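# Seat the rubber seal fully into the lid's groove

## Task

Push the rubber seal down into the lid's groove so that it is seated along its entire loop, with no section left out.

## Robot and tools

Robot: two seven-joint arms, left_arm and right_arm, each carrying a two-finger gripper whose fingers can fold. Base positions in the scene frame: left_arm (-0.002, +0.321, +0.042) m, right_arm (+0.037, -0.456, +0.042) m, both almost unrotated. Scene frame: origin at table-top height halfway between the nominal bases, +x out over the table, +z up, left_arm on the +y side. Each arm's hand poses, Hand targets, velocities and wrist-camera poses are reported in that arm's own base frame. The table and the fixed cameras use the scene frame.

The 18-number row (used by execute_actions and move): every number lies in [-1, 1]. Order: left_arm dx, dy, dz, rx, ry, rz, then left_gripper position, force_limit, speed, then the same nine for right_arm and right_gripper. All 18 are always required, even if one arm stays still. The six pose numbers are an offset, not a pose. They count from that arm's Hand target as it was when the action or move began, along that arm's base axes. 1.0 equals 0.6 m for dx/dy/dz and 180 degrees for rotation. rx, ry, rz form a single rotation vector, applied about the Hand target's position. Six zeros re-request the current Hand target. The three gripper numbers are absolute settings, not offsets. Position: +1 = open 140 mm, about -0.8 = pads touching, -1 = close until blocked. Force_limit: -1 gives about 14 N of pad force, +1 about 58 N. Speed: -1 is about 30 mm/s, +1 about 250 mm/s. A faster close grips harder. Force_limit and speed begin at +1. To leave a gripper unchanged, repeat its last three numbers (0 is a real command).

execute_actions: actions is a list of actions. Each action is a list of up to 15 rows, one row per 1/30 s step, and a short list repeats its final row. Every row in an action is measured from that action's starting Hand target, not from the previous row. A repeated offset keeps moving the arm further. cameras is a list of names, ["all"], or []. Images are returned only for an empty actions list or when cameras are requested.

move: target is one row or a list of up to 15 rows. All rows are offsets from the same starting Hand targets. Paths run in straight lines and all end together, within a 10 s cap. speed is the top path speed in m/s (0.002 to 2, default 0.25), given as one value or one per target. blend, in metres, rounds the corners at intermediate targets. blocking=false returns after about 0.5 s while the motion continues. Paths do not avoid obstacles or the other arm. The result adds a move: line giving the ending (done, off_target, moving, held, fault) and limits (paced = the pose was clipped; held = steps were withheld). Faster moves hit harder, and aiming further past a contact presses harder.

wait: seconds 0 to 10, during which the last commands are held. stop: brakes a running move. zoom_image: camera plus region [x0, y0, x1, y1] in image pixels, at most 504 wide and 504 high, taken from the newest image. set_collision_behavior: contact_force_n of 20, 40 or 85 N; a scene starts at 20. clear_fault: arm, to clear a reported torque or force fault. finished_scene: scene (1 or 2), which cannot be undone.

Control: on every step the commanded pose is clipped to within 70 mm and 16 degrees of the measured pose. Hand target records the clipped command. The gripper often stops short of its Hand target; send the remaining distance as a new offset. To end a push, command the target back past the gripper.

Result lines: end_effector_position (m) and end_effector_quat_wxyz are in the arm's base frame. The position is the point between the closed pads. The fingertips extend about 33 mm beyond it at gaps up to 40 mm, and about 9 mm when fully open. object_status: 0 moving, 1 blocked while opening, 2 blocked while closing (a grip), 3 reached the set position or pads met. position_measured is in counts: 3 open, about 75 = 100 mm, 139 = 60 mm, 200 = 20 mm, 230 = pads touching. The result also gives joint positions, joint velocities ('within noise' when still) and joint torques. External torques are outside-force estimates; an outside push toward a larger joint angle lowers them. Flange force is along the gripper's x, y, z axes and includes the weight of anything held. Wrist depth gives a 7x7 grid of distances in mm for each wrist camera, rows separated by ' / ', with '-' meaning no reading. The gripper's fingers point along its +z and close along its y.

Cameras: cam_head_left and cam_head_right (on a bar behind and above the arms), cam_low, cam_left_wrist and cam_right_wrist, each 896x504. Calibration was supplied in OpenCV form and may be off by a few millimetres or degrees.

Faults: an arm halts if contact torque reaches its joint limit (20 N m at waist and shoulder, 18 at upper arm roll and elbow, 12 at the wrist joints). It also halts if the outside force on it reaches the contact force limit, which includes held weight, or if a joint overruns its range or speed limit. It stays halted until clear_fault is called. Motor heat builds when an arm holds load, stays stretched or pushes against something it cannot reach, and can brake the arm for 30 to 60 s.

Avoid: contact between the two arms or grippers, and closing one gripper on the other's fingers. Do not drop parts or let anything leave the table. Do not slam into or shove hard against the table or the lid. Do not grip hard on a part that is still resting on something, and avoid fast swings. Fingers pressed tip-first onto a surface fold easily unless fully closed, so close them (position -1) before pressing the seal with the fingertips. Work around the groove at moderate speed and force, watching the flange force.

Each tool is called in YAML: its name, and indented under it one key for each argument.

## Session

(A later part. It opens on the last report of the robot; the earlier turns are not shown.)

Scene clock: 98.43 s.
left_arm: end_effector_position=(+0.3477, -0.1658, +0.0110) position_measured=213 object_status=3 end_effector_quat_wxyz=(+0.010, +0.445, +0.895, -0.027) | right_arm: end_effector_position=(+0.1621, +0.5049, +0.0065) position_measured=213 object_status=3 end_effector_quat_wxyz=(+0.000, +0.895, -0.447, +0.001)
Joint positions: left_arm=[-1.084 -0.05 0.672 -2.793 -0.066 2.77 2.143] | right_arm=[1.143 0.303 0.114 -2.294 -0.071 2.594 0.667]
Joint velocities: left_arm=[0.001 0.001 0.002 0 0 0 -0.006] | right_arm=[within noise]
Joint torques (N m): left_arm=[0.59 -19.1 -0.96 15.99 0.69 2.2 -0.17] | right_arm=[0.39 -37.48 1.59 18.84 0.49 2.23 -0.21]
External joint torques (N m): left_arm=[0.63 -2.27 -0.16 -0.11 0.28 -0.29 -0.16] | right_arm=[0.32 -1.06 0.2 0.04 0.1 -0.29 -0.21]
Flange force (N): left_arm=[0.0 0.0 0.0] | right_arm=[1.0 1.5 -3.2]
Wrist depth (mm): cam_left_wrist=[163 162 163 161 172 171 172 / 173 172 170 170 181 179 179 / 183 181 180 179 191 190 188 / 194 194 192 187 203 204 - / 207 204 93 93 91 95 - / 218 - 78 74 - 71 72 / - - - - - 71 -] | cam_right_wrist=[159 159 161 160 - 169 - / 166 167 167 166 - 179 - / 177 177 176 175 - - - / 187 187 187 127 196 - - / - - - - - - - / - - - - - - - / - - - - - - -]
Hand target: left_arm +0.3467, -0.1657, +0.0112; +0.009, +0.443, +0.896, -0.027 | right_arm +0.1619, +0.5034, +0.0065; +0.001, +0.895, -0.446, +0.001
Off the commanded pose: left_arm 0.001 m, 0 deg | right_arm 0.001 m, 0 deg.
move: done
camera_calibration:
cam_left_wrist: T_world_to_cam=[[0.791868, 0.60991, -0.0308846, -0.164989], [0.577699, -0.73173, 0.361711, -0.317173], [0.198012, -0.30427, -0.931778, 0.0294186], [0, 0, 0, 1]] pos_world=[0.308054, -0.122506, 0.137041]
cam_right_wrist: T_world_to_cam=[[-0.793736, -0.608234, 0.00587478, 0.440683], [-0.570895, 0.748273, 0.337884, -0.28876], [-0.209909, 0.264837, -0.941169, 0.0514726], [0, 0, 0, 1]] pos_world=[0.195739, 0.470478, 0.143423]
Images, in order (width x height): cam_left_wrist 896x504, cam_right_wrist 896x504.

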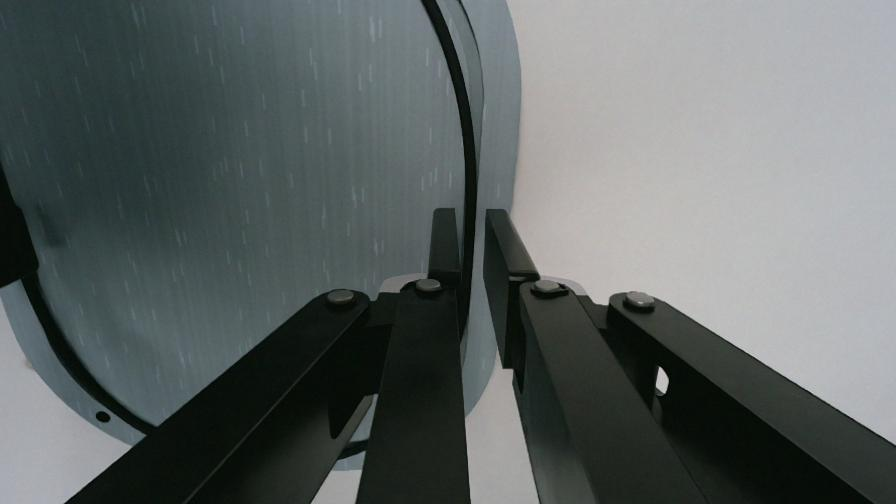

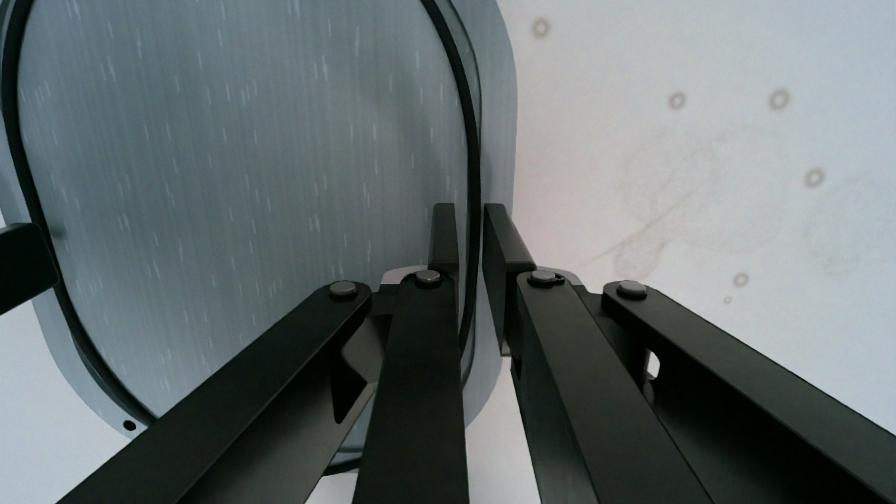

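move:
  target:
    - [0,0,0.005,0,0,0,-1,-0.9,-0.5,0,0,0.005,0,0,0,-1,-0.9,-0.5]
    - [0,0,-0.0245,0,0,0,-1,-0.9,-0.5,0,0,-0.0245,0,0,0,-1,-0.9,-0.5]
    - [0,0,0.02,0,0,0,-1,-0.9,-0.5,0,0,0.02,0,0,0,-1,-0.9,-0.5]
  speed: [0.03,0.04,0.06]

move:
  target:
    - [0,0,0.1,0,0,0,-1,-0.9,-0.5,0,0,0,0,0,0,-1,-0.9,-0.5]
    - [0.05,0.15,0.25,0,0,0,-1,-0.9,-0.5,-0.12,-0.27,0.2,0,0,0,-1,-0.9,-0.5]
  blend: 0.03
  cameras: ["cam_left_wrist","cam_head_left","cam_right_wrist"]

zoom_image:
  camera: "cam_left_wrist"
  region: [50, 30, 400, 360]

zoom_image:
  camera: "cam_head_left"
  region: [410, 290, 570, 430]

Scene clock: 102.07 s.
left_arm: end_effector_position=(+0.3476, -0.1659, +0.0230) position_measured=232 object_status=3 end_effector_quat_wxyz=(+0.010, +0.445, +0.895, -0.027) | right_arm: end_effector_position=(+0.1621, +0.5048, +0.0186) position_measured=232 object_status=3 end_effector_quat_wxyz=(+0.000, +0.895, -0.446, +0.002)
Joint positions: left_arm=[-1.044 -0.1 0.648 -2.793 0.011 2.729 2.086] | right_arm=[1.136 0.275 0.121 -2.295 -0.066 2.567 0.663]
Joint velocities: left_arm=[0.002 0.001 0 0 0 -0.001 -0.007] | right_arm=[within noise]
Joint torques (N m): left_arm=[0.61 -18.73 -1.7 16.79 0.7 2.18 -0.15] | right_arm=[0.4 -36.69 1.55 19.47 0.63 2.21 -0.25]
External joint torques (N m): left_arm=[0.63 -2.28 -0.22 -0.15 0.27 -0.32 -0.14] | right_arm=[0.44 -0.78 0.32 0.31 0.21 -0.31 -0.25]
Flange force (N): left_arm=[8.4 -5.0 -14.2] | right_arm=[0.0 0.3 -2.7]
Wrist depth (mm): cam_left_wrist=[175 174 174 172 182 183 184 / 184 183 182 182 192 192 191 / - 194 194 192 203 202 204 / 207 208 204 150 - 214 - / 221 215 93 94 89 225 228 / - - 74 71 - 72 241 / - - - - - 69 -] | cam_right_wrist=[- 171 169 171 - - - / 180 179 178 180 - - - / 189 188 188 188 - - - / 203 200 200 194 - - - / 211 215 - - 94 - - / - - - - - - - / - - - - - - -]
Hand target: left_arm +0.3467, -0.1657, +0.0232; +0.009, +0.443, +0.896, -0.027 | right_arm +0.1619, +0.5034, +0.0185; +0.001, +0.895, -0.446, +0.001
Off the commanded pose: left_arm 0.001 m, 0 deg | right_arm 0.001 m, 0 deg.
move: done

Scene clock: 104.20 s.
left_arm: end_effector_position=(+0.3767, -0.0763, +0.1725) position_measured=232 object_status=3 end_effector_quat_wxyz=(+0.009, +0.439, +0.898, -0.028) | right_arm: end_effector_position=(+0.0909, +0.3427, +0.1389) position_measured=232 object_status=3 end_effector_quat_wxyz=(+0.000, +0.894, -0.448, +0.001)
Joint positions: left_arm=[-0.771 -0.535 0.603 -2.648 0.288 2.179 2.078] | right_arm=[1.192 -0.491 0.128 -2.784 0.077 2.295 0.613]
Joint velocities: left_arm=[0.001 -0.001 0.001 0 0.001 -0.001 0.005] | right_arm=[within noise]
Joint torques (N m): left_arm=[0.1 -10.91 -7.28 23.09 0.91 2.13 0.34] | right_arm=[1.35 -13.95 -2.25 22.79 0.6 2.15 -0.22]
External joint torques (N m): left_arm=[0.11 -1.83 0.31 0.46 0.23 -0.37 0.35] | right_arm=[1.35 -1 -0.51 0.13 0.04 -0.39 -0.22]
Flange force (N): left_arm=[5.3 -1.9 -4.6] | right_arm=[2.1 3.7 -3.7]
Wrist depth (mm): cam_left_wrist=[- 316 - - - - - / 340 335 328 - - - - / - 341 347 - 354 353 - / - 378 - 113 376 378 1266 / - - 82 94 89 1360 1325 / 443 - 74 71 - 72 1390 / - - - - - 69 -] | cam_right_wrist=[- - - - - - - / - - - - - - - / 305 308 - - 316 - 314 / 323 - - 115 - - - / - - - - 94 - - / - - - - - - - / - - - - - - -]
Hand target: left_arm +0.3767, -0.0757, +0.1732; +0.009, +0.443, +0.896, -0.027 | right_arm +0.0899, +0.3414, +0.1385; +0.001, +0.895, -0.446, +0.001
Off the commanded pose: left_arm 0.001 m, 1 deg | right_arm 0.002 m, 0 deg.
move: done
camera_calibration:
cam_left_wrist: T_world_to_cam=[[0.78356, 0.620417, -0.0334164, -0.233093], [0.588453, -0.723781, 0.360368, -0.330036], [0.199392, -0.302034, -0.932212, 0.201131], [0, 0, 0, 1]] pos_world=[0.336749, -0.0335101, 0.298642]
cam_right_wrist: T_world_to_cam=[[-0.795568, -0.605836, 0.00585781, 0.284162], [-0.568672, 0.750031, 0.337737, -0.253618], [-0.209007, 0.265362, -0.941222, 0.20381], [0, 0, 0, 1]] pos_world=[0.124442, 0.308293, 0.275822]
Images, in order (width x height): cam_head_left 896x504, cam_left_wrist 896x504, cam_right_wrist 896x504.

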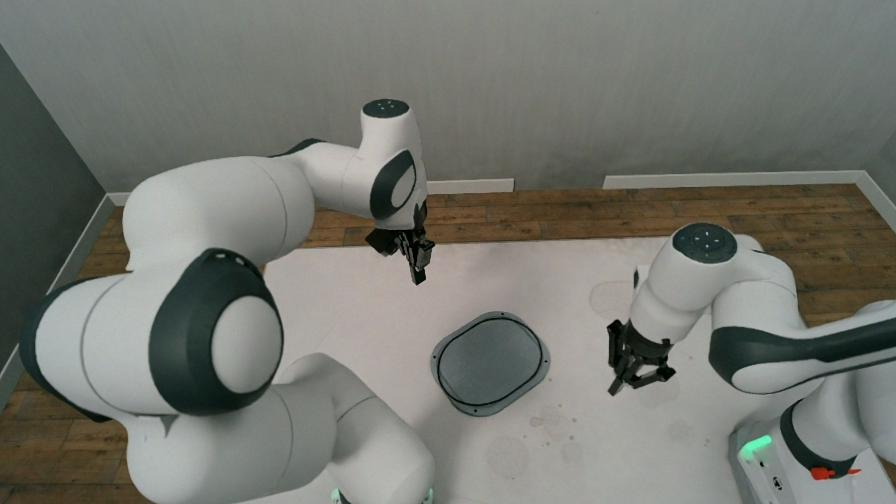

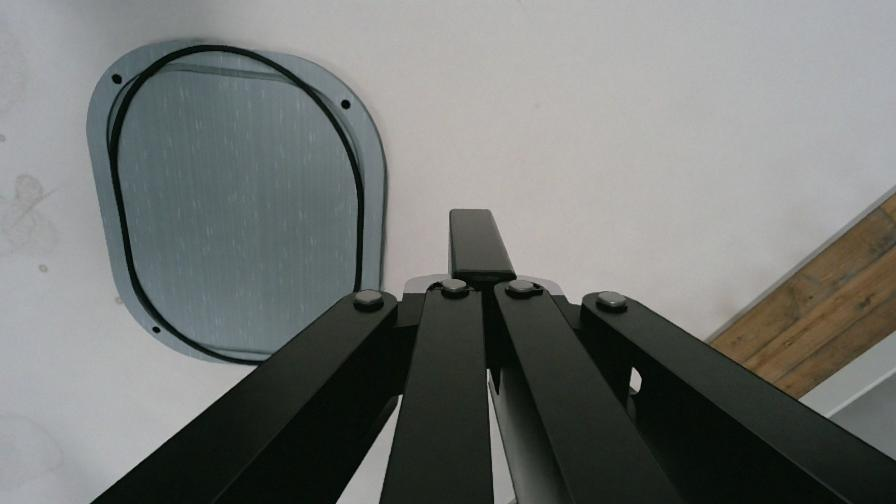

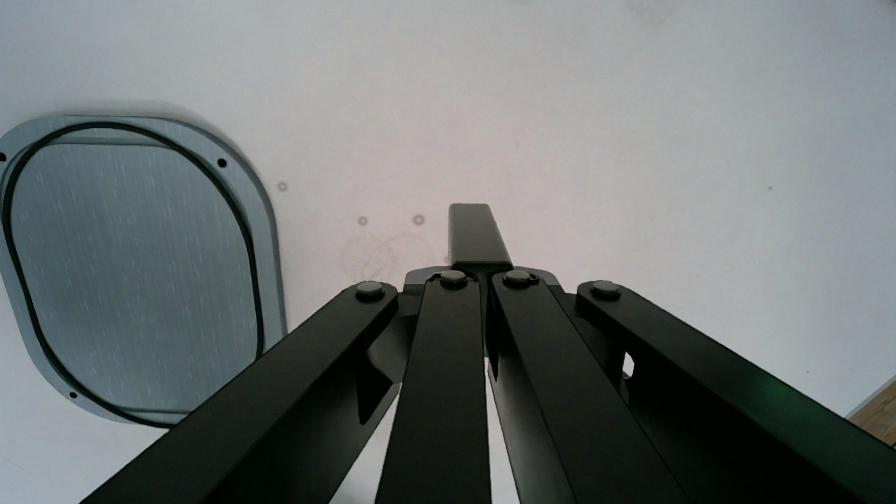

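Scaled by 1.440 from the camera's 896x504 image, which has a finer 1280x720 frame.

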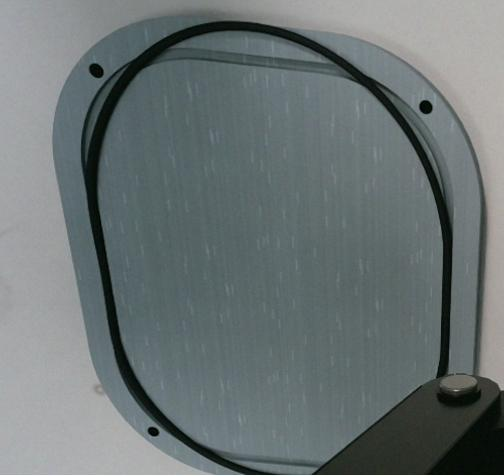

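Scaled by 3.150 from the camera's 896x504 image, which has a finer 1280x720 frame.

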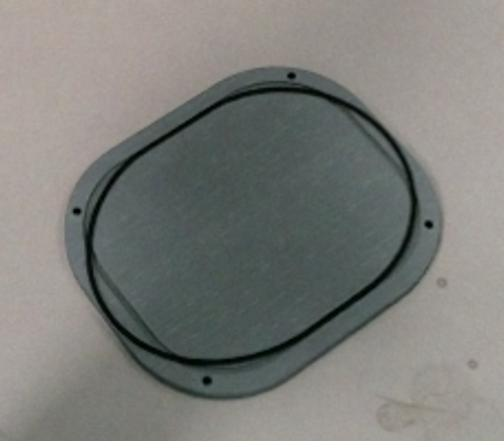

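move:
  target:
    - [-0.0395,-0.4498,-0.2387,0,0,0,-1,-0.9,-0.5,0,0,0,0,0,0,-1,-0.9,-0.5]
    - [-0.0395,-0.4498,-0.2873,0,0,0,-1,-0.9,-0.5,0,0,0,0,0,0,-1,-0.9,-0.5]
    - [-0.0585,-0.4203,-0.2873,0,0,0,-1,-0.9,-0.5,0,0,0,0,0,0,-1,-0.9,-0.5]
  speed: [0.2,0.04,0.02]
  cameras: ["cam_left_wrist","cam_right_wrist","cam_head_left"]

zoom_image:
  camera: "cam_head_left"
  region: [410, 290, 570, 430]

zoom_image:
  camera: "cam_right_wrist"
  region: [0, 60, 320, 440]

Scene clock: 110.40 s.
left_arm: end_effector_position=(+0.3403, -0.3280, -0.0001) position_measured=232 object_status=3 end_effector_quat_wxyz=(+0.007, +0.440, +0.898, -0.027) | right_arm: end_effector_position=(+0.0907, +0.3426, +0.1389) position_measured=232 object_status=3 end_effector_quat_wxyz=(+0.000, +0.894, -0.448, +0.001)
Joint positions: left_arm=[-1.119 0.196 0.342 -2.516 -0.276 2.717 1.949] | right_arm=[1.194 -0.491 0.126 -2.784 0.077 2.294 0.613]
Joint velocities: left_arm=[-0.001 -0.001 0 -0.003 0.003 0.005 0.001] | right_arm=[within noise]
Joint torques (N m): left_arm=[0.24 -32.07 2.79 16.89 0.7 2.53 0.3] | right_arm=[1.44 -13.88 -2.34 22.73 0.59 2.22 -0.16]
External joint torques (N m): left_arm=[0.18 -2.94 0.68 0.04 0.27 0.03 0.3] | right_arm=[1.37 -0.9 -0.68 0.01 0.03 -0.32 -0.16]
Flange force (N): left_arm=[6.4 -0.3 -9.6] | right_arm=[2.2 3.6 -3.1]
Wrist depth (mm): cam_left_wrist=[164 161 152 151 150 150 149 / 176 173 161 159 158 156 168 / 184 182 168 168 168 167 178 / 194 196 191 135 178 189 188 / - 207 82 94 89 199 199 / 224 - 74 71 - 72 - / - - - - - 69 -] | cam_right_wrist=[- - - 282 - - - / 272 - - - 299 - 302 / 308 - - - 312 - - / 326 - - 115 - - - / 338 - - - 94 - 354 / - - - - - - - / - - - - - - -]
Hand target: left_arm +0.3416, -0.3279, +0.0008; +0.009, +0.443, +0.896, -0.027 | right_arm +0.0899, +0.3414, +0.1385; +0.001, +0.895, -0.446, +0.001
Off the commanded pose: left_arm 0.002 m, 0 deg | right_arm 0.002 m, 0 deg.
move: done
camera_calibration:
cam_left_wrist: T_world_to_cam=[[0.784698, 0.618945, -0.0340015, -0.055142], [0.588146, -0.726082, 0.356215, -0.429249], [0.19579, -0.299519, -0.933785, -0.0265481], [0, 0, 0, 1]] pos_world=[0.300929, -0.285492, 0.12624]
cam_right_wrist: T_world_to_cam=[[-0.795463, -0.605966, 0.00662272, 0.283841], [-0.568493, 0.749967, 0.338179, -0.25369], [-0.209892, 0.265244, -0.941058, 0.203828], [0, 0, 0, 1]] pos_world=[0.124346, 0.308193, 0.275727]
Images, in order (width x height): cam_head_left 896x504, cam_left_wrist 896x504, cam_right_wrist 896x504.

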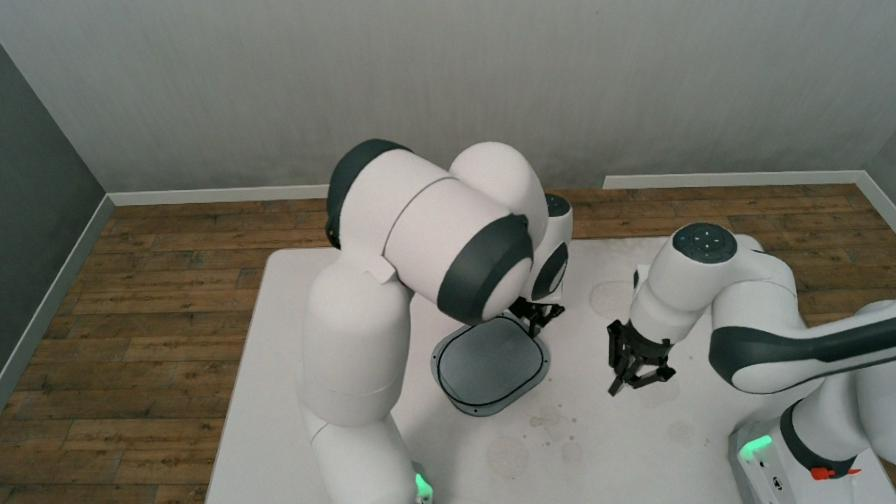

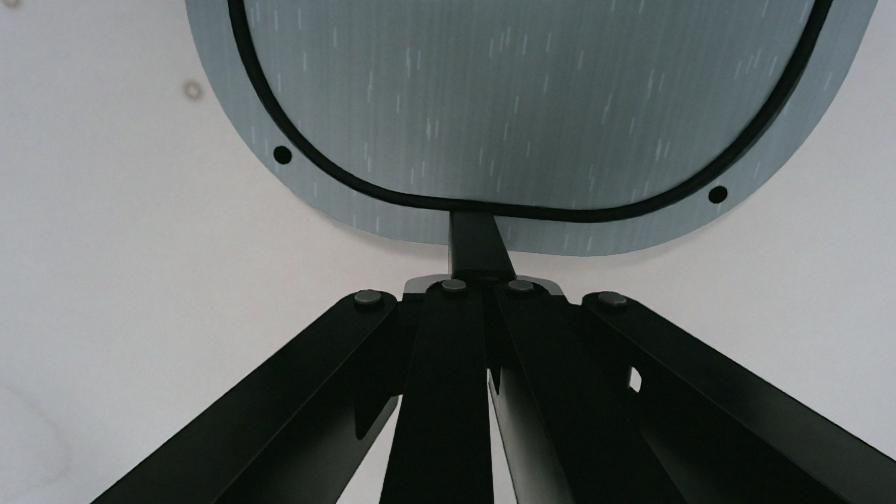

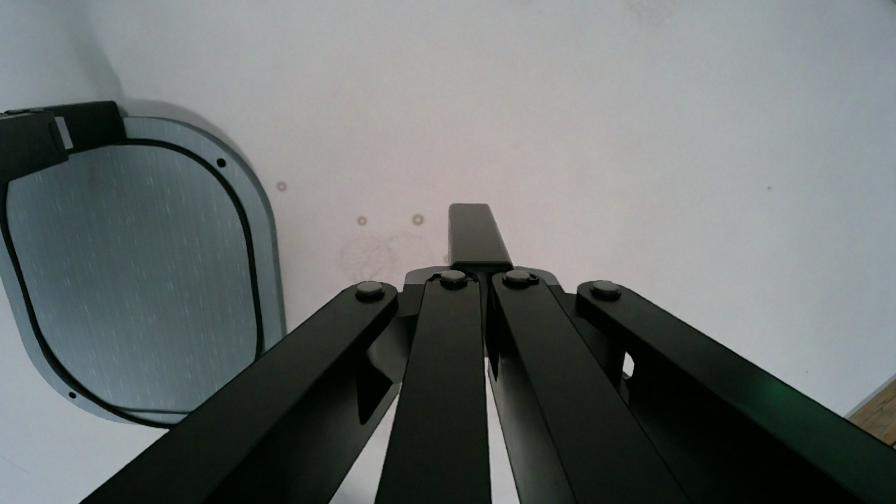

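Scaled by 3.150 from the camera's 896x504 image, which has a finer 1280x720 frame.

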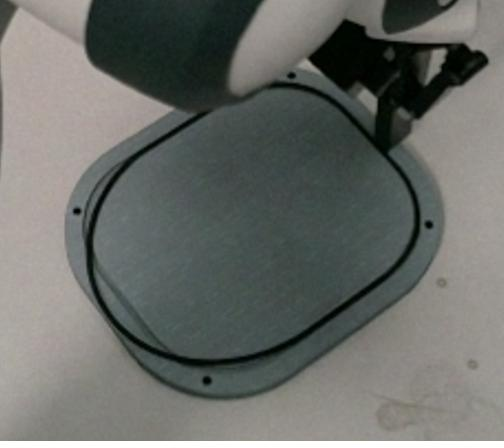

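Scaled by 1.326 from the camera's 896x504 image, which has a finer 1280x720 frame.

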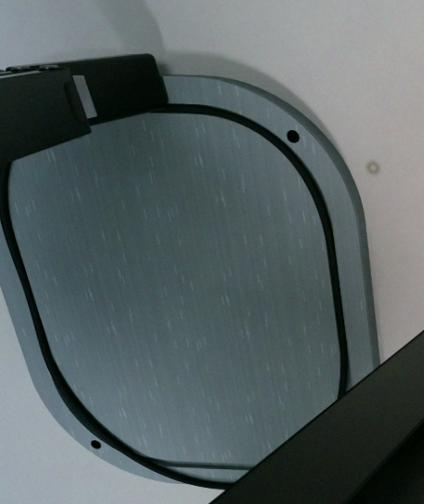

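move:
  target:
    - [0,0,0.014,0,0,0,-1,-0.9,-0.5,0,0,0,0,0,0,-1,-0.9,-0.5]
    - [-0.0163,0.0168,0.014,0,0,0,-1,-0.9,-0.5,0,0,0,0,0,0,-1,-0.9,-0.5]
    - [-0.0163,0.0168,-0.0072,0,0,0,-1,-0.9,-0.5,0,0,0,0,0,0,-1,-0.9,-0.5]
    - [-0.0163,0.0168,0.014,0,0,0,-1,-0.9,-0.5,0,0,0,0,0,0,-1,-0.9,-0.5]
    - [0.0387,0.0555,0.014,0,0,0,-1,-0.9,-0.5,0,0,0,0,0,0,-1,-0.9,-0.5]
    - [0.0387,0.0555,-0.0072,0,0,0,-1,-0.9,-0.5,0,0,0,0,0,0,-1,-0.9,-0.5]
    - [0.0387,0.0555,0.014,0,0,0,-1,-0.9,-0.5,0,0,0,0,0,0,-1,-0.9,-0.5]
    - [0.0712,0.1095,0.014,0,0,0,-1,-0.9,-0.5,0,0,0,0,0,0,-1,-0.9,-0.5]
    - [0.0712,0.1095,-0.0072,0,0,0,-1,-0.9,-0.5,0,0,0,0,0,0,-1,-0.9,-0.5]
    - [0.0712,0.1095,0.014,0,0,0,-1,-0.9,-0.5,0,0,0,0,0,0,-1,-0.9,-0.5]
  speed: 0.06
  blend: [0.002,0.002,0,0.003,0.003,0,0.003,0.003,0,0]
  cameras: ["cam_left_wrist","cam_right_wrist"]

zoom_image:
  camera: "cam_right_wrist"
  region: [0, 60, 320, 440]

Scene clock: 116.07 s.
left_arm: end_effector_position=(+0.3854, -0.2625, +0.0089) position_measured=232 object_status=3 end_effector_quat_wxyz=(+0.010, +0.445, +0.895, -0.027) | right_arm: end_effector_position=(+0.0907, +0.3426, +0.1389) position_measured=232 object_status=3 end_effector_quat_wxyz=(+0.000, +0.894, -0.448, +0.001)
Joint positions: left_arm=[-0.973 0.158 0.37 -2.537 -0.255 2.7 2.115] | right_arm=[1.194 -0.491 0.126 -2.784 0.077 2.294 0.613]
Joint velocities: left_arm=[-0.001 0 0.001 -0.001 0.001 -0.004 -0.005] | right_arm=[within noise]
Joint torques (N m): left_arm=[-0.17 -30.56 2.43 17.04 0.72 2.16 -0.11] | right_arm=[1.38 -13.95 -2.35 22.76 0.59 2.24 -0.2]
External joint torques (N m): left_arm=[-0.21 -2.55 0.63 -0.17 0.27 -0.35 -0.11] | right_arm=[1.36 -0.97 -0.66 0.1 0.03 -0.29 -0.2]
Flange force (N): left_arm=[5.8 -3.0 -10.6] | right_arm=[2.2 3.5 -3.3]
Wrist depth (mm): cam_left_wrist=[- 161 160 159 160 169 169 / 170 170 169 168 169 177 178 / 180 180 179 178 184 190 187 / - 190 189 150 192 200 198 / 219 218 93 94 89 210 - / - - 74 71 - 72 - / - - - - - 69 -] | cam_right_wrist=[- - - - - - - / - - - - - - - / 306 310 - - 319 - - / - 317 335 126 325 - - / 346 - - - 94 - - / 385 - - - - - 379 / - - - - - - -]
Hand target: left_arm +0.3844, -0.2622, +0.0092; +0.009, +0.443, +0.896, -0.027 | right_arm +0.0899, +0.3414, +0.1385; +0.001, +0.895, -0.446, +0.001
Off the commanded pose: left_arm 0.001 m, 0 deg | right_arm 0.002 m, 0 deg.
move: done
camera_calibration:
cam_left_wrist: T_world_to_cam=[[0.79114, 0.610847, -0.0310473, -0.135294], [0.578486, -0.730813, 0.362306, -0.408955], [0.198624, -0.304595, -0.931542, -0.00979539], [0, 0, 0, 1]] pos_world=[0.345557, -0.219209, 0.134841]
cam_right_wrist: T_world_to_cam=[[-0.795463, -0.605966, 0.00662272, 0.283841], [-0.568493, 0.749967, 0.338179, -0.25369], [-0.209892, 0.265244, -0.941058, 0.203828], [0, 0, 0, 1]] pos_world=[0.124346, 0.308193, 0.275727]
Images, in order (width x height): cam_left_wrist 896x504, cam_right_wrist 896x504.

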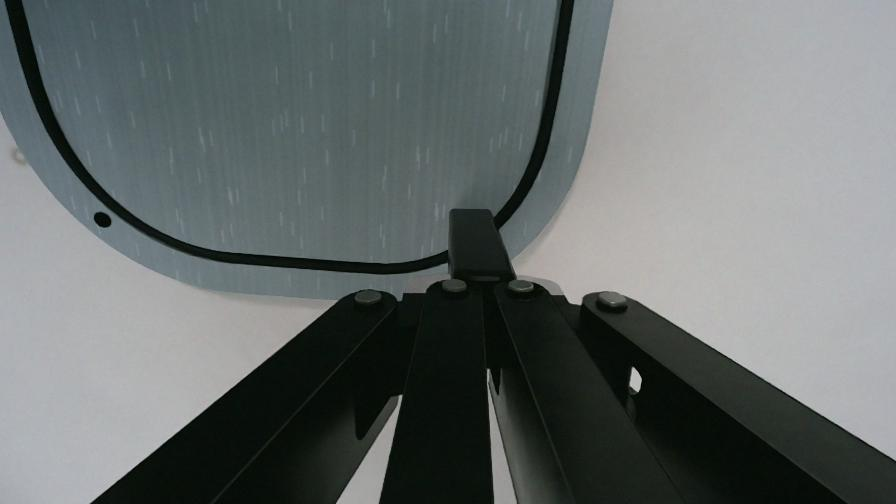

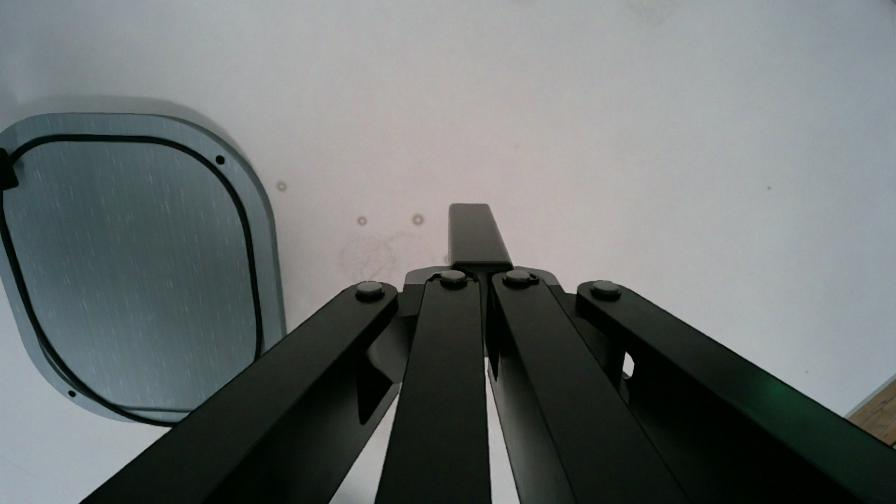

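Scaled by 1.326 from the camera's 896x504 image, which has a finer 1280x720 frame.

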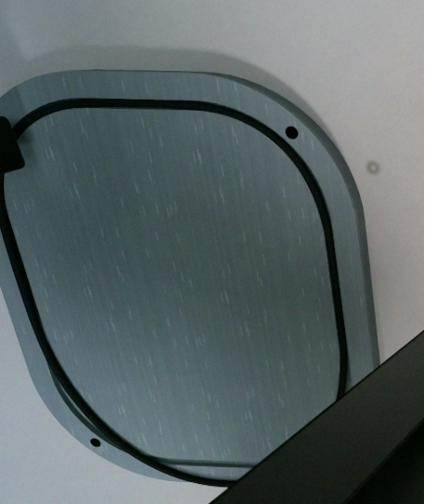

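move:
  target:
    - [-0.0022,0.0653,0,0,0,0,-1,-0.9,-0.5,0,0,0,0,0,0,-1,-0.9,-0.5]
    - [-0.0022,0.0653,-0.0212,0,0,0,-1,-0.9,-0.5,0,0,0,0,0,0,-1,-0.9,-0.5]
    - [-0.0022,0.0653,0,0,0,0,-1,-0.9,-0.5,0,0,0,0,0,0,-1,-0.9,-0.5]
    - [-0.0262,0.1085,0,0,0,0,-1,-0.9,-0.5,0,0,0,0,0,0,-1,-0.9,-0.5]
    - [-0.0262,0.1085,-0.0212,0,0,0,-1,-0.9,-0.5,0,0,0,0,0,0,-1,-0.9,-0.5]
    - [-0.0262,0.1085,0,0,0,0,-1,-0.9,-0.5,0,0,0,0,0,0,-1,-0.9,-0.5]
    - [-0.1202,-0.1145,0,0,0,0,-1,-0.9,-0.5,0,0,0,0,0,0,-1,-0.9,-0.5]
    - [-0.1202,-0.1145,-0.0212,0,0,0,-1,-0.9,-0.5,0,0,0,0,0,0,-1,-0.9,-0.5]
    - [-0.1202,-0.1145,0,0,0,0,-1,-0.9,-0.5,0,0,0,0,0,0,-1,-0.9,-0.5]
  speed: [0.06,0.06,0.06,0.06,0.06,0.06,0.15,0.06,0.06]
  blend: [0.003,0,0.003,0.003,0,0.003,0.003,0,0]

move:
  target:
    - [-0.0695,-0.01,0,0,0,0,-1,-0.9,-0.5,0,0,0,0,0,0,-1,-0.9,-0.5]
    - [-0.0695,-0.01,-0.0212,0,0,0,-1,-0.9,-0.5,0,0,0,0,0,0,-1,-0.9,-0.5]
    - [-0.0695,-0.01,0,0,0,0,-1,-0.9,-0.5,0,0,0,0,0,0,-1,-0.9,-0.5]
    - [-0.1216,0.0152,0,0,0,0,-1,-0.9,-0.5,0,0,0,0,0,0,-1,-0.9,-0.5]
    - [-0.1216,0.0152,-0.0212,0,0,0,-1,-0.9,-0.5,0,0,0,0,0,0,-1,-0.9,-0.5]
    - [-0.1216,0.0152,0,0,0,0,-1,-0.9,-0.5,0,0,0,0,0,0,-1,-0.9,-0.5]
  speed: 0.06
  blend: [0.003,0,0.003,0.003,0,0]

move:
  target:
    - [0.02,0,0.15,0,0,0,-1,-0.9,-0.5,0,0,0,0,0,0,-1,-0.9,-0.5]
    - [0.25,0.42,0.29,0,0,0,-1,-0.9,-0.5,0,0,0,0,0,0,-1,-0.9,-0.5]
  blend: 0.03
  cameras: ["cam_left_wrist","cam_right_wrist","cam_head_left"]

zoom_image:
  camera: "cam_left_wrist"
  region: [50, 0, 400, 360]

Scene clock: 122.63 s.
left_arm: end_effector_position=(+0.3130, -0.3313, +0.0088) position_measured=232 object_status=3 end_effector_quat_wxyz=(+0.010, +0.445, +0.895, -0.028) | right_arm: end_effector_position=(+0.0907, +0.3426, +0.1389) position_measured=232 object_status=3 end_effector_quat_wxyz=(+0.000, +0.894, -0.448, +0.001)
Joint positions: left_arm=[-1.135 0.126 0.318 -2.583 -0.213 2.732 1.867] | right_arm=[1.194 -0.491 0.126 -2.784 0.077 2.294 0.613]
Joint velocities: left_arm=[0 0 -0.001 0.002 0 -0.001 -0.006] | right_arm=[within noise]
Joint torques (N m): left_arm=[-0.2 -30 1.86 16.79 0.69 2.24 -0.12] | right_arm=[1.41 -13.88 -2.33 22.76 0.59 2.23 -0.2]
External joint torques (N m): left_arm=[-0.31 -2.79 0.56 -0.05 0.27 -0.27 -0.12] | right_arm=[1.41 -0.86 -0.61 0.07 0.03 -0.31 -0.2]
Flange force (N): left_arm=[6.3 -1.8 -11.3] | right_arm=[1.9 3.4 -3.1]
Wrist depth (mm): cam_left_wrist=[174 172 160 159 157 157 159 / 183 180 170 168 - 166 165 / 192 192 188 178 177 176 175 / - 205 202 123 188 186 202 / 219 218 82 94 89 207 - / 239 - 74 71 - 72 225 / - - - - - 69 -] | cam_right_wrist=[- - - - - - - / - - - - 294 - - / 197 - - - - - - / - 328 - 115 - - - / 346 334 - - 94 - - / - - - - - - - / - - - - - - -]
Hand target: left_arm +0.3122, -0.3309, +0.0092; +0.009, +0.443, +0.896, -0.027 | right_arm +0.0899, +0.3414, +0.1385; +0.001, +0.895, -0.446, +0.001
Off the commanded pose: left_arm 0.001 m, 0 deg | right_arm 0.002 m, 0 deg.
move: done

Scene clock: 126.40 s.
left_arm: end_effector_position=(+0.2392, -0.3228, +0.0089) position_measured=232 object_status=3 end_effector_quat_wxyz=(+0.010, +0.446, +0.894, -0.028) | right_arm: end_effector_position=(+0.0907, +0.3426, +0.1389) position_measured=232 object_status=3 end_effector_quat_wxyz=(+0.000, +0.894, -0.448, +0.001)
Joint positions: left_arm=[-1.232 -0.003 0.307 -2.763 -0.119 2.8 1.683] | right_arm=[1.194 -0.491 0.126 -2.784 0.077 2.294 0.613]
Joint velocities: left_arm=[0 -0.001 0.001 -0.002 0 -0.002 -0.005] | right_arm=[within noise]
Joint torques (N m): left_arm=[0.62 -24.99 0.62 15.98 0.66 2.22 -0.13] | right_arm=[1.37 -13.94 -2.36 22.79 0.6 2.23 -0.2]
External joint torques (N m): left_arm=[0.53 -2.71 0.56 0 0.29 -0.32 -0.13] | right_arm=[1.37 -0.92 -0.63 0.06 0.03 -0.31 -0.2]
Flange force (N): left_arm=[6.6 0.4 -13.1] | right_arm=[2.1 3.5 -3.2]
Wrist depth (mm): cam_left_wrist=[173 172 170 169 157 157 156 / - 182 180 171 164 165 164 / 194 - 192 179 177 175 176 / 207 206 203 124 187 185 185 / 221 220 83 94 89 195 197 / 236 - 74 71 - 72 221 / - - - - - 69 -] | cam_right_wrist=[- 284 - - - - - / 290 - - - - - - / 303 303 - - - - - / 197 220 345 115 326 - - / 156 170 - - 94 - - / 135 - - - - - - / - - - - - - -]
Hand target: left_arm +0.2393, -0.3217, +0.0092; +0.009, +0.443, +0.896, -0.027 | right_arm +0.0899, +0.3414, +0.1385; +0.001, +0.895, -0.446, +0.001
Off the commanded pose: left_arm 0.001 m, 0 deg | right_arm 0.002 m, 0 deg.
move: done

Scene clock: 129.30 s.
left_arm: end_effector_position=(+0.3892, -0.0704, +0.1826) position_measured=232 object_status=3 end_effector_quat_wxyz=(+0.009, +0.439, +0.898, -0.028) | right_arm: end_effector_position=(+0.0907, +0.3426, +0.1389) position_measured=232 object_status=3 end_effector_quat_wxyz=(+0.000, +0.894, -0.448, +0.001)
Joint positions: left_arm=[-0.874 -0.551 0.709 -2.595 0.345 2.137 2.049] | right_arm=[1.194 -0.491 0.126 -2.784 0.077 2.294 0.613]
Joint velocities: left_arm=[0 0.001 -0.001 0 -0.001 0 0.007] | right_arm=[within noise]
Joint torques (N m): left_arm=[-0.23 -9.12 -8.49 22.94 0.97 2.19 0.27] | right_arm=[1.36 -13.94 -2.34 22.75 0.59 2.23 -0.17]
External joint torques (N m): left_arm=[-0.21 -1.77 0.69 0.52 0.28 -0.31 0.28] | right_arm=[1.29 -1 -0.68 0.09 0.03 -0.3 -0.17]
Flange force (N): left_arm=[4.2 -0.7 -3.5] | right_arm=[2.3 3.6 -3.4]
Wrist depth (mm): cam_left_wrist=[- 338 339 327 - 322 - / - 346 337 356 367 - - / - 359 353 365 - - - / - 357 384 113 - - 1285 / - - 82 94 89 1346 1368 / - - 74 71 - 72 1218 / - - - - - 69 -] | cam_right_wrist=[- 293 - - - - - / 293 285 - - - - - / 303 - - - - - 324 / - - - 115 - - - / - - - - 94 - - / - - - - - - - / - - - - - - -]
Hand target: left_arm +0.3893, -0.0697, +0.1832; +0.009, +0.443, +0.896, -0.027 | right_arm +0.0899, +0.3414, +0.1385; +0.001, +0.895, -0.446, +0.001
Off the commanded pose: left_arm 0.001 m, 1 deg | right_arm 0.002 m, 0 deg.
move: done
camera_calibration:
cam_left_wrist: T_world_to_cam=[[0.783532, 0.620459, -0.0332993, -0.246236], [0.588492, -0.723832, 0.360199, -0.336723], [0.199386, -0.301824, -0.932281, 0.209866], [0, 0, 0, 1]] pos_world=[0.349249, -0.0276088, 0.308742]
cam_right_wrist: T_world_to_cam=[[-0.795463, -0.605966, 0.00662272, 0.283841], [-0.568493, 0.749967, 0.338179, -0.25369], [-0.209892, 0.265244, -0.941058, 0.203828], [0, 0, 0, 1]] pos_world=[0.124346, 0.308193, 0.275727]
Images, in order (width x height): cam_head_left 896x504, cam_left_wrist 896x504, cam_right_wrist 896x504.

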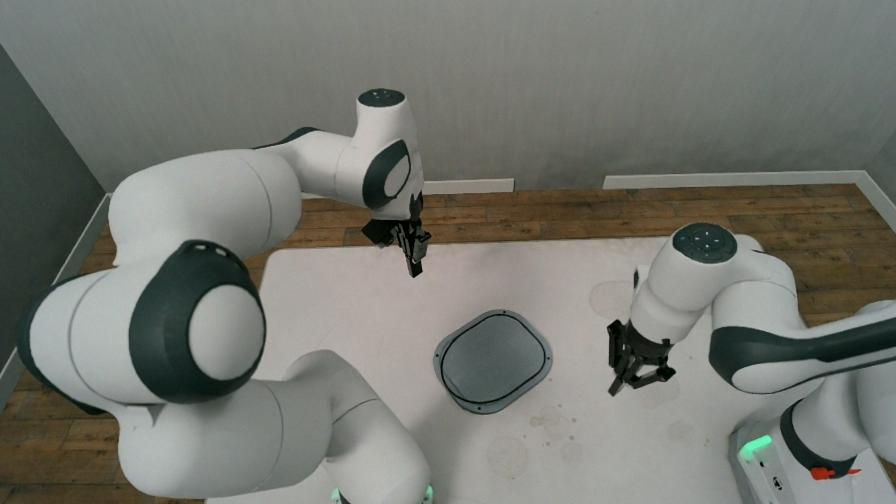

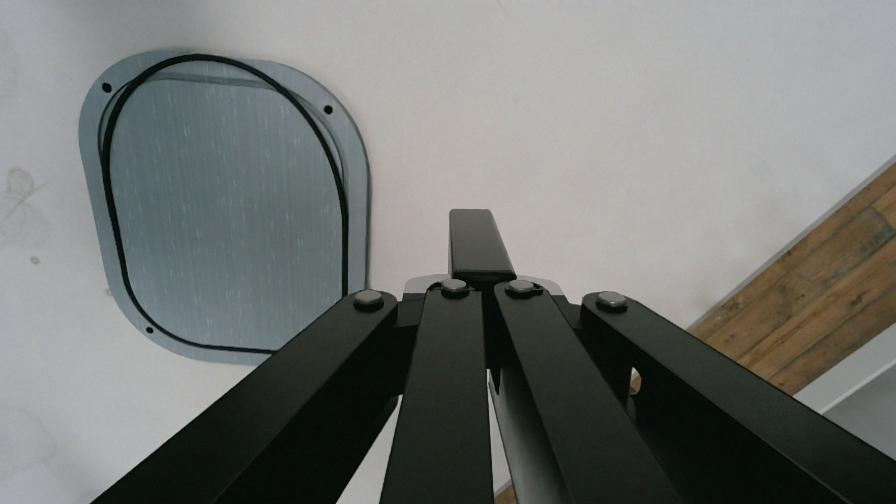

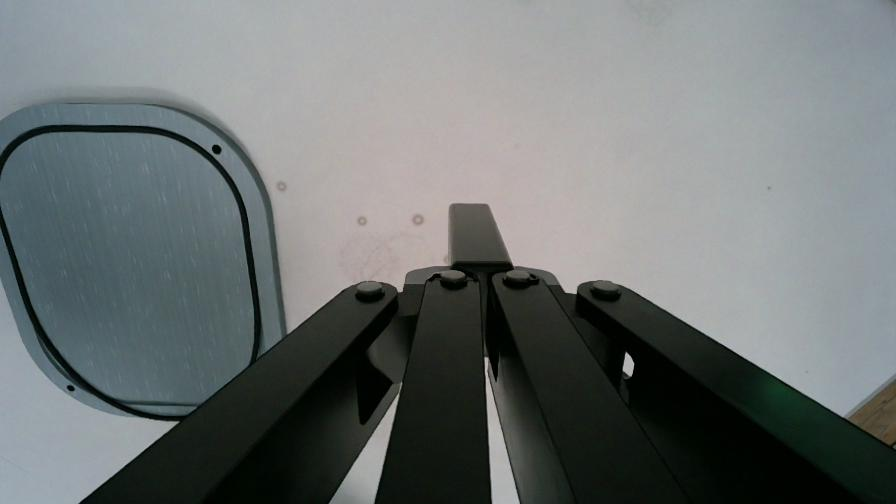

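Scaled by 1.400 from the camera's 896x504 image, which has a finer 1280x720 frame.

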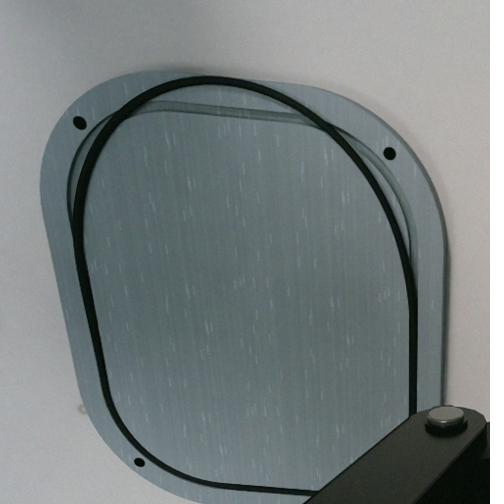

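move:
  target: [0,0,0,0,0,0,-1,-0.9,-0.5,0.0962,0.5503,-0.1808,0,0,0,-1,-0.9,-0.5]
  speed: 0.2
  cameras: ["cam_left_wrist","cam_right_wrist"]

Scene clock: 132.50 s.
left_arm: end_effector_position=(+0.3892, -0.0704, +0.1826) position_measured=232 object_status=3 end_effector_quat_wxyz=(+0.009, +0.440, +0.897, -0.028) | right_arm: end_effector_position=(+0.1481, +0.6723, +0.0312) position_measured=232 object_status=3 end_effector_quat_wxyz=(+0.000, +0.896, -0.445, +0.000)
Joint positions: left_arm=[-0.874 -0.551 0.709 -2.595 0.345 2.137 2.052] | right_arm=[1.255 0.644 0.116 -1.638 -0.092 2.278 0.759]
Joint velocities: left_arm=[within noise] | right_arm=[-0.001 0.001 -0.001 0 -0.001 -0.003 0.002]
Joint torques (N m): left_arm=[0.26 -8.73 -8.93 22.89 0.72 2.21 0.3] | right_arm=[1.42 -49.59 2.27 23.59 0.61 2.27 0.16]
External joint torques (N m): left_arm=[0.24 -1.36 0.21 0.45 0.03 -0.28 0.31] | right_arm=[1.59 0.15 -0.42 0.9 0.04 -0.24 0.16]
Flange force (N): left_arm=[3.8 -1.1 -3.5] | right_arm=[-5.6 -3.2 -0.1]
Wrist depth (mm): cam_left_wrist=[181 326 333 330 - 334 - / - 339 342 - 356 - - / 380 - 348 367 366 - - / 393 395 - 124 - - 1292 / - 405 83 94 89 1375 1353 / 462 - 74 71 - 72 1332 / - - - - - 69 -] | cam_right_wrist=[- - 183 180 182 - - / - - 189 194 192 - - / - - - - - - - / - - - 110 - - - / - - - - 94 - - / - - - - - - - / - - - - - - -]
Hand target: left_arm +0.3893, -0.0697, +0.1832; +0.009, +0.443, +0.896, -0.027 | right_arm +0.1476, +0.6716, +0.0300; +0.001, +0.895, -0.446, +0.001
Off the commanded pose: left_arm 0.001 m, 0 deg | right_arm 0.002 m, 0 deg.
move: done
camera_calibration:
cam_left_wrist: T_world_to_cam=[[0.785235, 0.618302, -0.0332976, -0.24703], [0.586489, -0.725432, 0.360248, -0.336067], [0.198587, -0.302408, -0.932262, 0.210134], [0, 0, 0, 1]] pos_world=[0.349347, -0.0275087, 0.308742]
cam_right_wrist: T_world_to_cam=[[-0.791413, -0.611243, 0.00687717, 0.532959], [-0.57285, 0.745536, 0.340615, -0.428379], [-0.213326, 0.265628, -0.940178, 0.0274314], [0, 0, 0, 1]] pos_world=[0.182245, 0.637853, 0.168038]
Images, in order (width x height): cam_left_wrist 896x504, cam_right_wrist 896x504.

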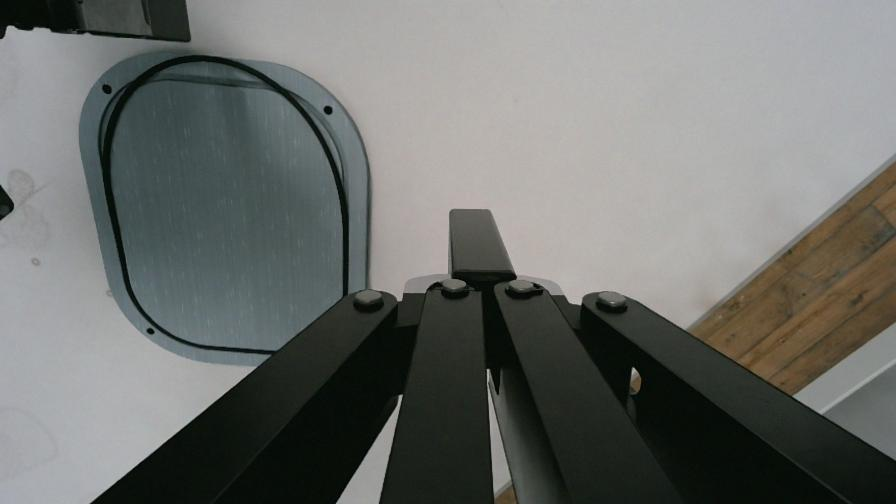

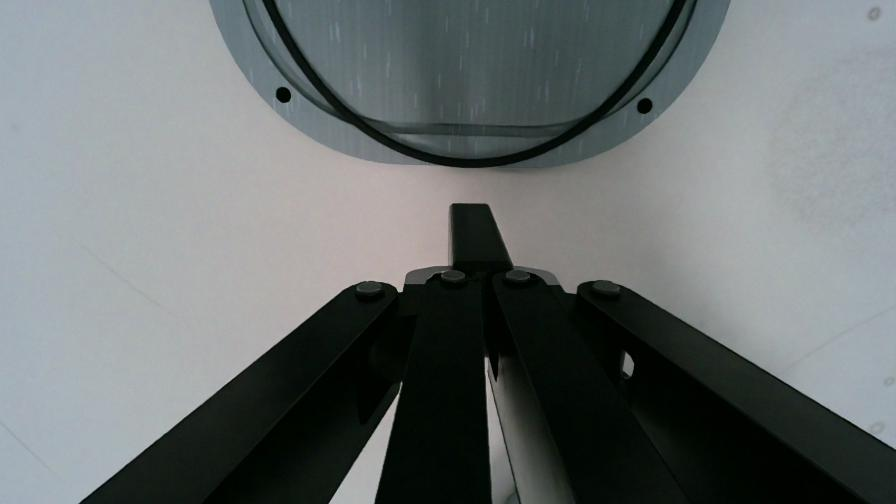

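move:
  target:
    - [0,0,0,0,0,0,-1,-0.9,-0.5,0,0,-0.054,0,0,0,-1,-0.9,-0.5]
    - [0,0,0,0,0,0,-1,-0.9,-0.5,0.0191,-0.0249,-0.054,0,0,0,-1,-0.9,-0.5]
  speed: [0.05,0.02]
  cameras: ["cam_left_wrist","cam_right_wrist"]

zoom_image:
  camera: "cam_left_wrist"
  region: [50, 0, 400, 360]

Scene clock: 137.10 s.
left_arm: end_effector_position=(+0.3892, -0.0704, +0.1826) position_measured=232 object_status=3 end_effector_quat_wxyz=(+0.009, +0.440, +0.897, -0.028) | right_arm: end_effector_position=(+0.1574, +0.6576, -0.0016) position_measured=232 object_status=3 end_effector_quat_wxyz=(+0.002, +0.894, -0.448, +0.000)
Joint positions: left_arm=[-0.874 -0.551 0.709 -2.595 0.345 2.137 2.052] | right_arm=[1.243 0.667 0.105 -1.693 -0.092 2.352 0.75]
Joint velocities: left_arm=[within noise] | right_arm=[0 -0.002 0 -0.001 0 0.004 -0.006]
Joint torques (N m): left_arm=[0.25 -8.74 -8.91 22.85 0.73 2.2 0.32] | right_arm=[-0.11 -49.94 2.15 21.75 0.42 2.82 -0.24]
External joint torques (N m): left_arm=[0.25 -1.33 0.26 0.4 0.04 -0.3 0.33] | right_arm=[-0.23 -0.8 -0.63 0.04 -0.12 0.34 -0.24]
Flange force (N): left_arm=[3.9 -1.0 -3.3] | right_arm=[2.4 1.6 -0.8]
Wrist depth (mm): cam_left_wrist=[167 313 330 336 - - 327 / - 341 344 350 342 - - / 374 361 349 363 - - - / 392 376 379 118 389 389 1339 / - - 83 94 89 1368 1360 / 446 - 74 71 - 72 1437 / - - - - - 69 -] | cam_right_wrist=[161 154 153 151 152 152 - / - - 161 161 161 158 - / - - 168 168 167 168 - / - 198 - 126 - - - / - - - - 94 - 206 / - - - - - - - / - - - - - - -]
Hand target: left_arm +0.3893, -0.0697, +0.1832; +0.009, +0.443, +0.896, -0.027 | right_arm +0.1590, +0.6567, -0.0024; +0.001, +0.895, -0.446, +0.001
Off the commanded pose: left_arm 0.001 m, 0 deg | right_arm 0.002 m, 0 deg.
move: done
camera_calibration:
cam_left_wrist: T_world_to_cam=[[0.785235, 0.618302, -0.0332976, -0.24703], [0.586489, -0.725432, 0.360248, -0.336067], [0.198587, -0.302408, -0.932262, 0.210134], [0, 0, 0, 1]] pos_world=[0.349347, -0.0275087, 0.308742]
cam_right_wrist: T_world_to_cam=[[-0.796376, -0.60472, 0.00994594, 0.528035], [-0.566472, 0.751564, 0.338025, -0.40588], [-0.211885, 0.263561, -0.941085, 0.0036028], [0, 0, 0, 1]] pos_world=[0.191358, 0.623409, 0.135336]
Images, in order (width x height): cam_left_wrist 896x504, cam_right_wrist 896x504.

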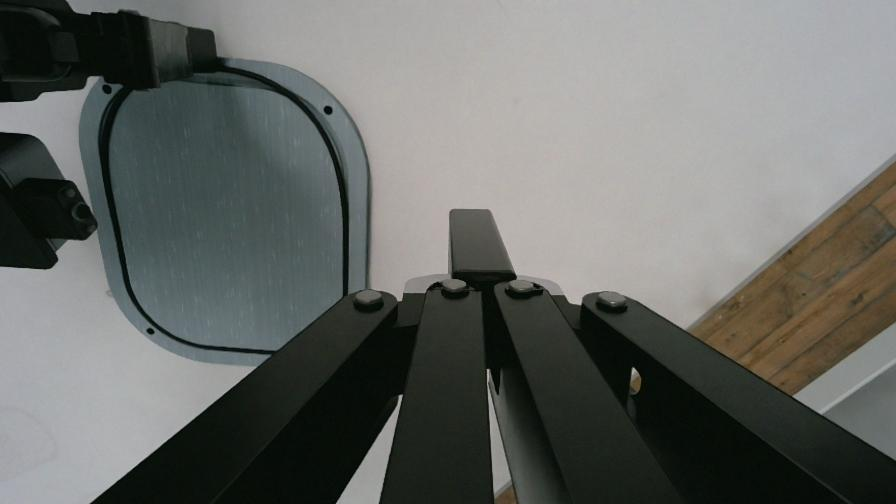

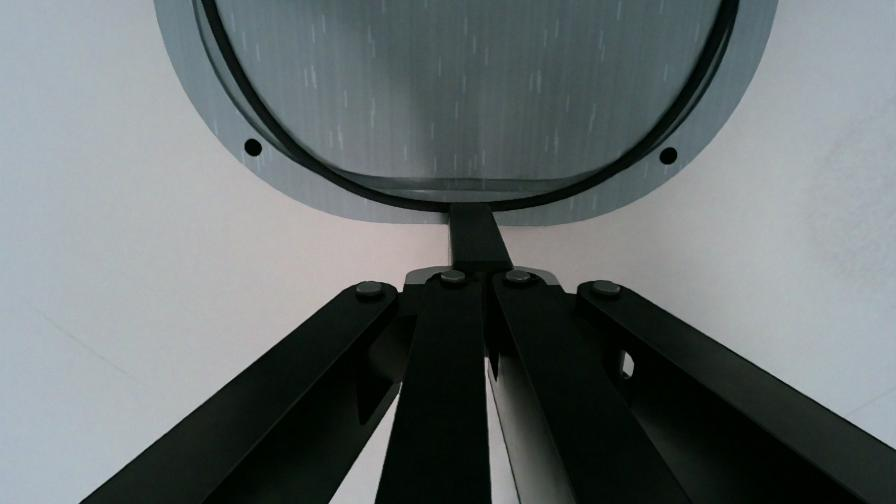

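Scaled by 1.400 from the camera's 896x504 image, which has a finer 1280x720 frame.

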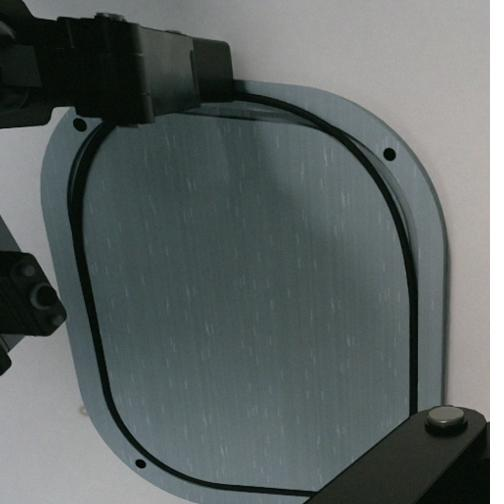

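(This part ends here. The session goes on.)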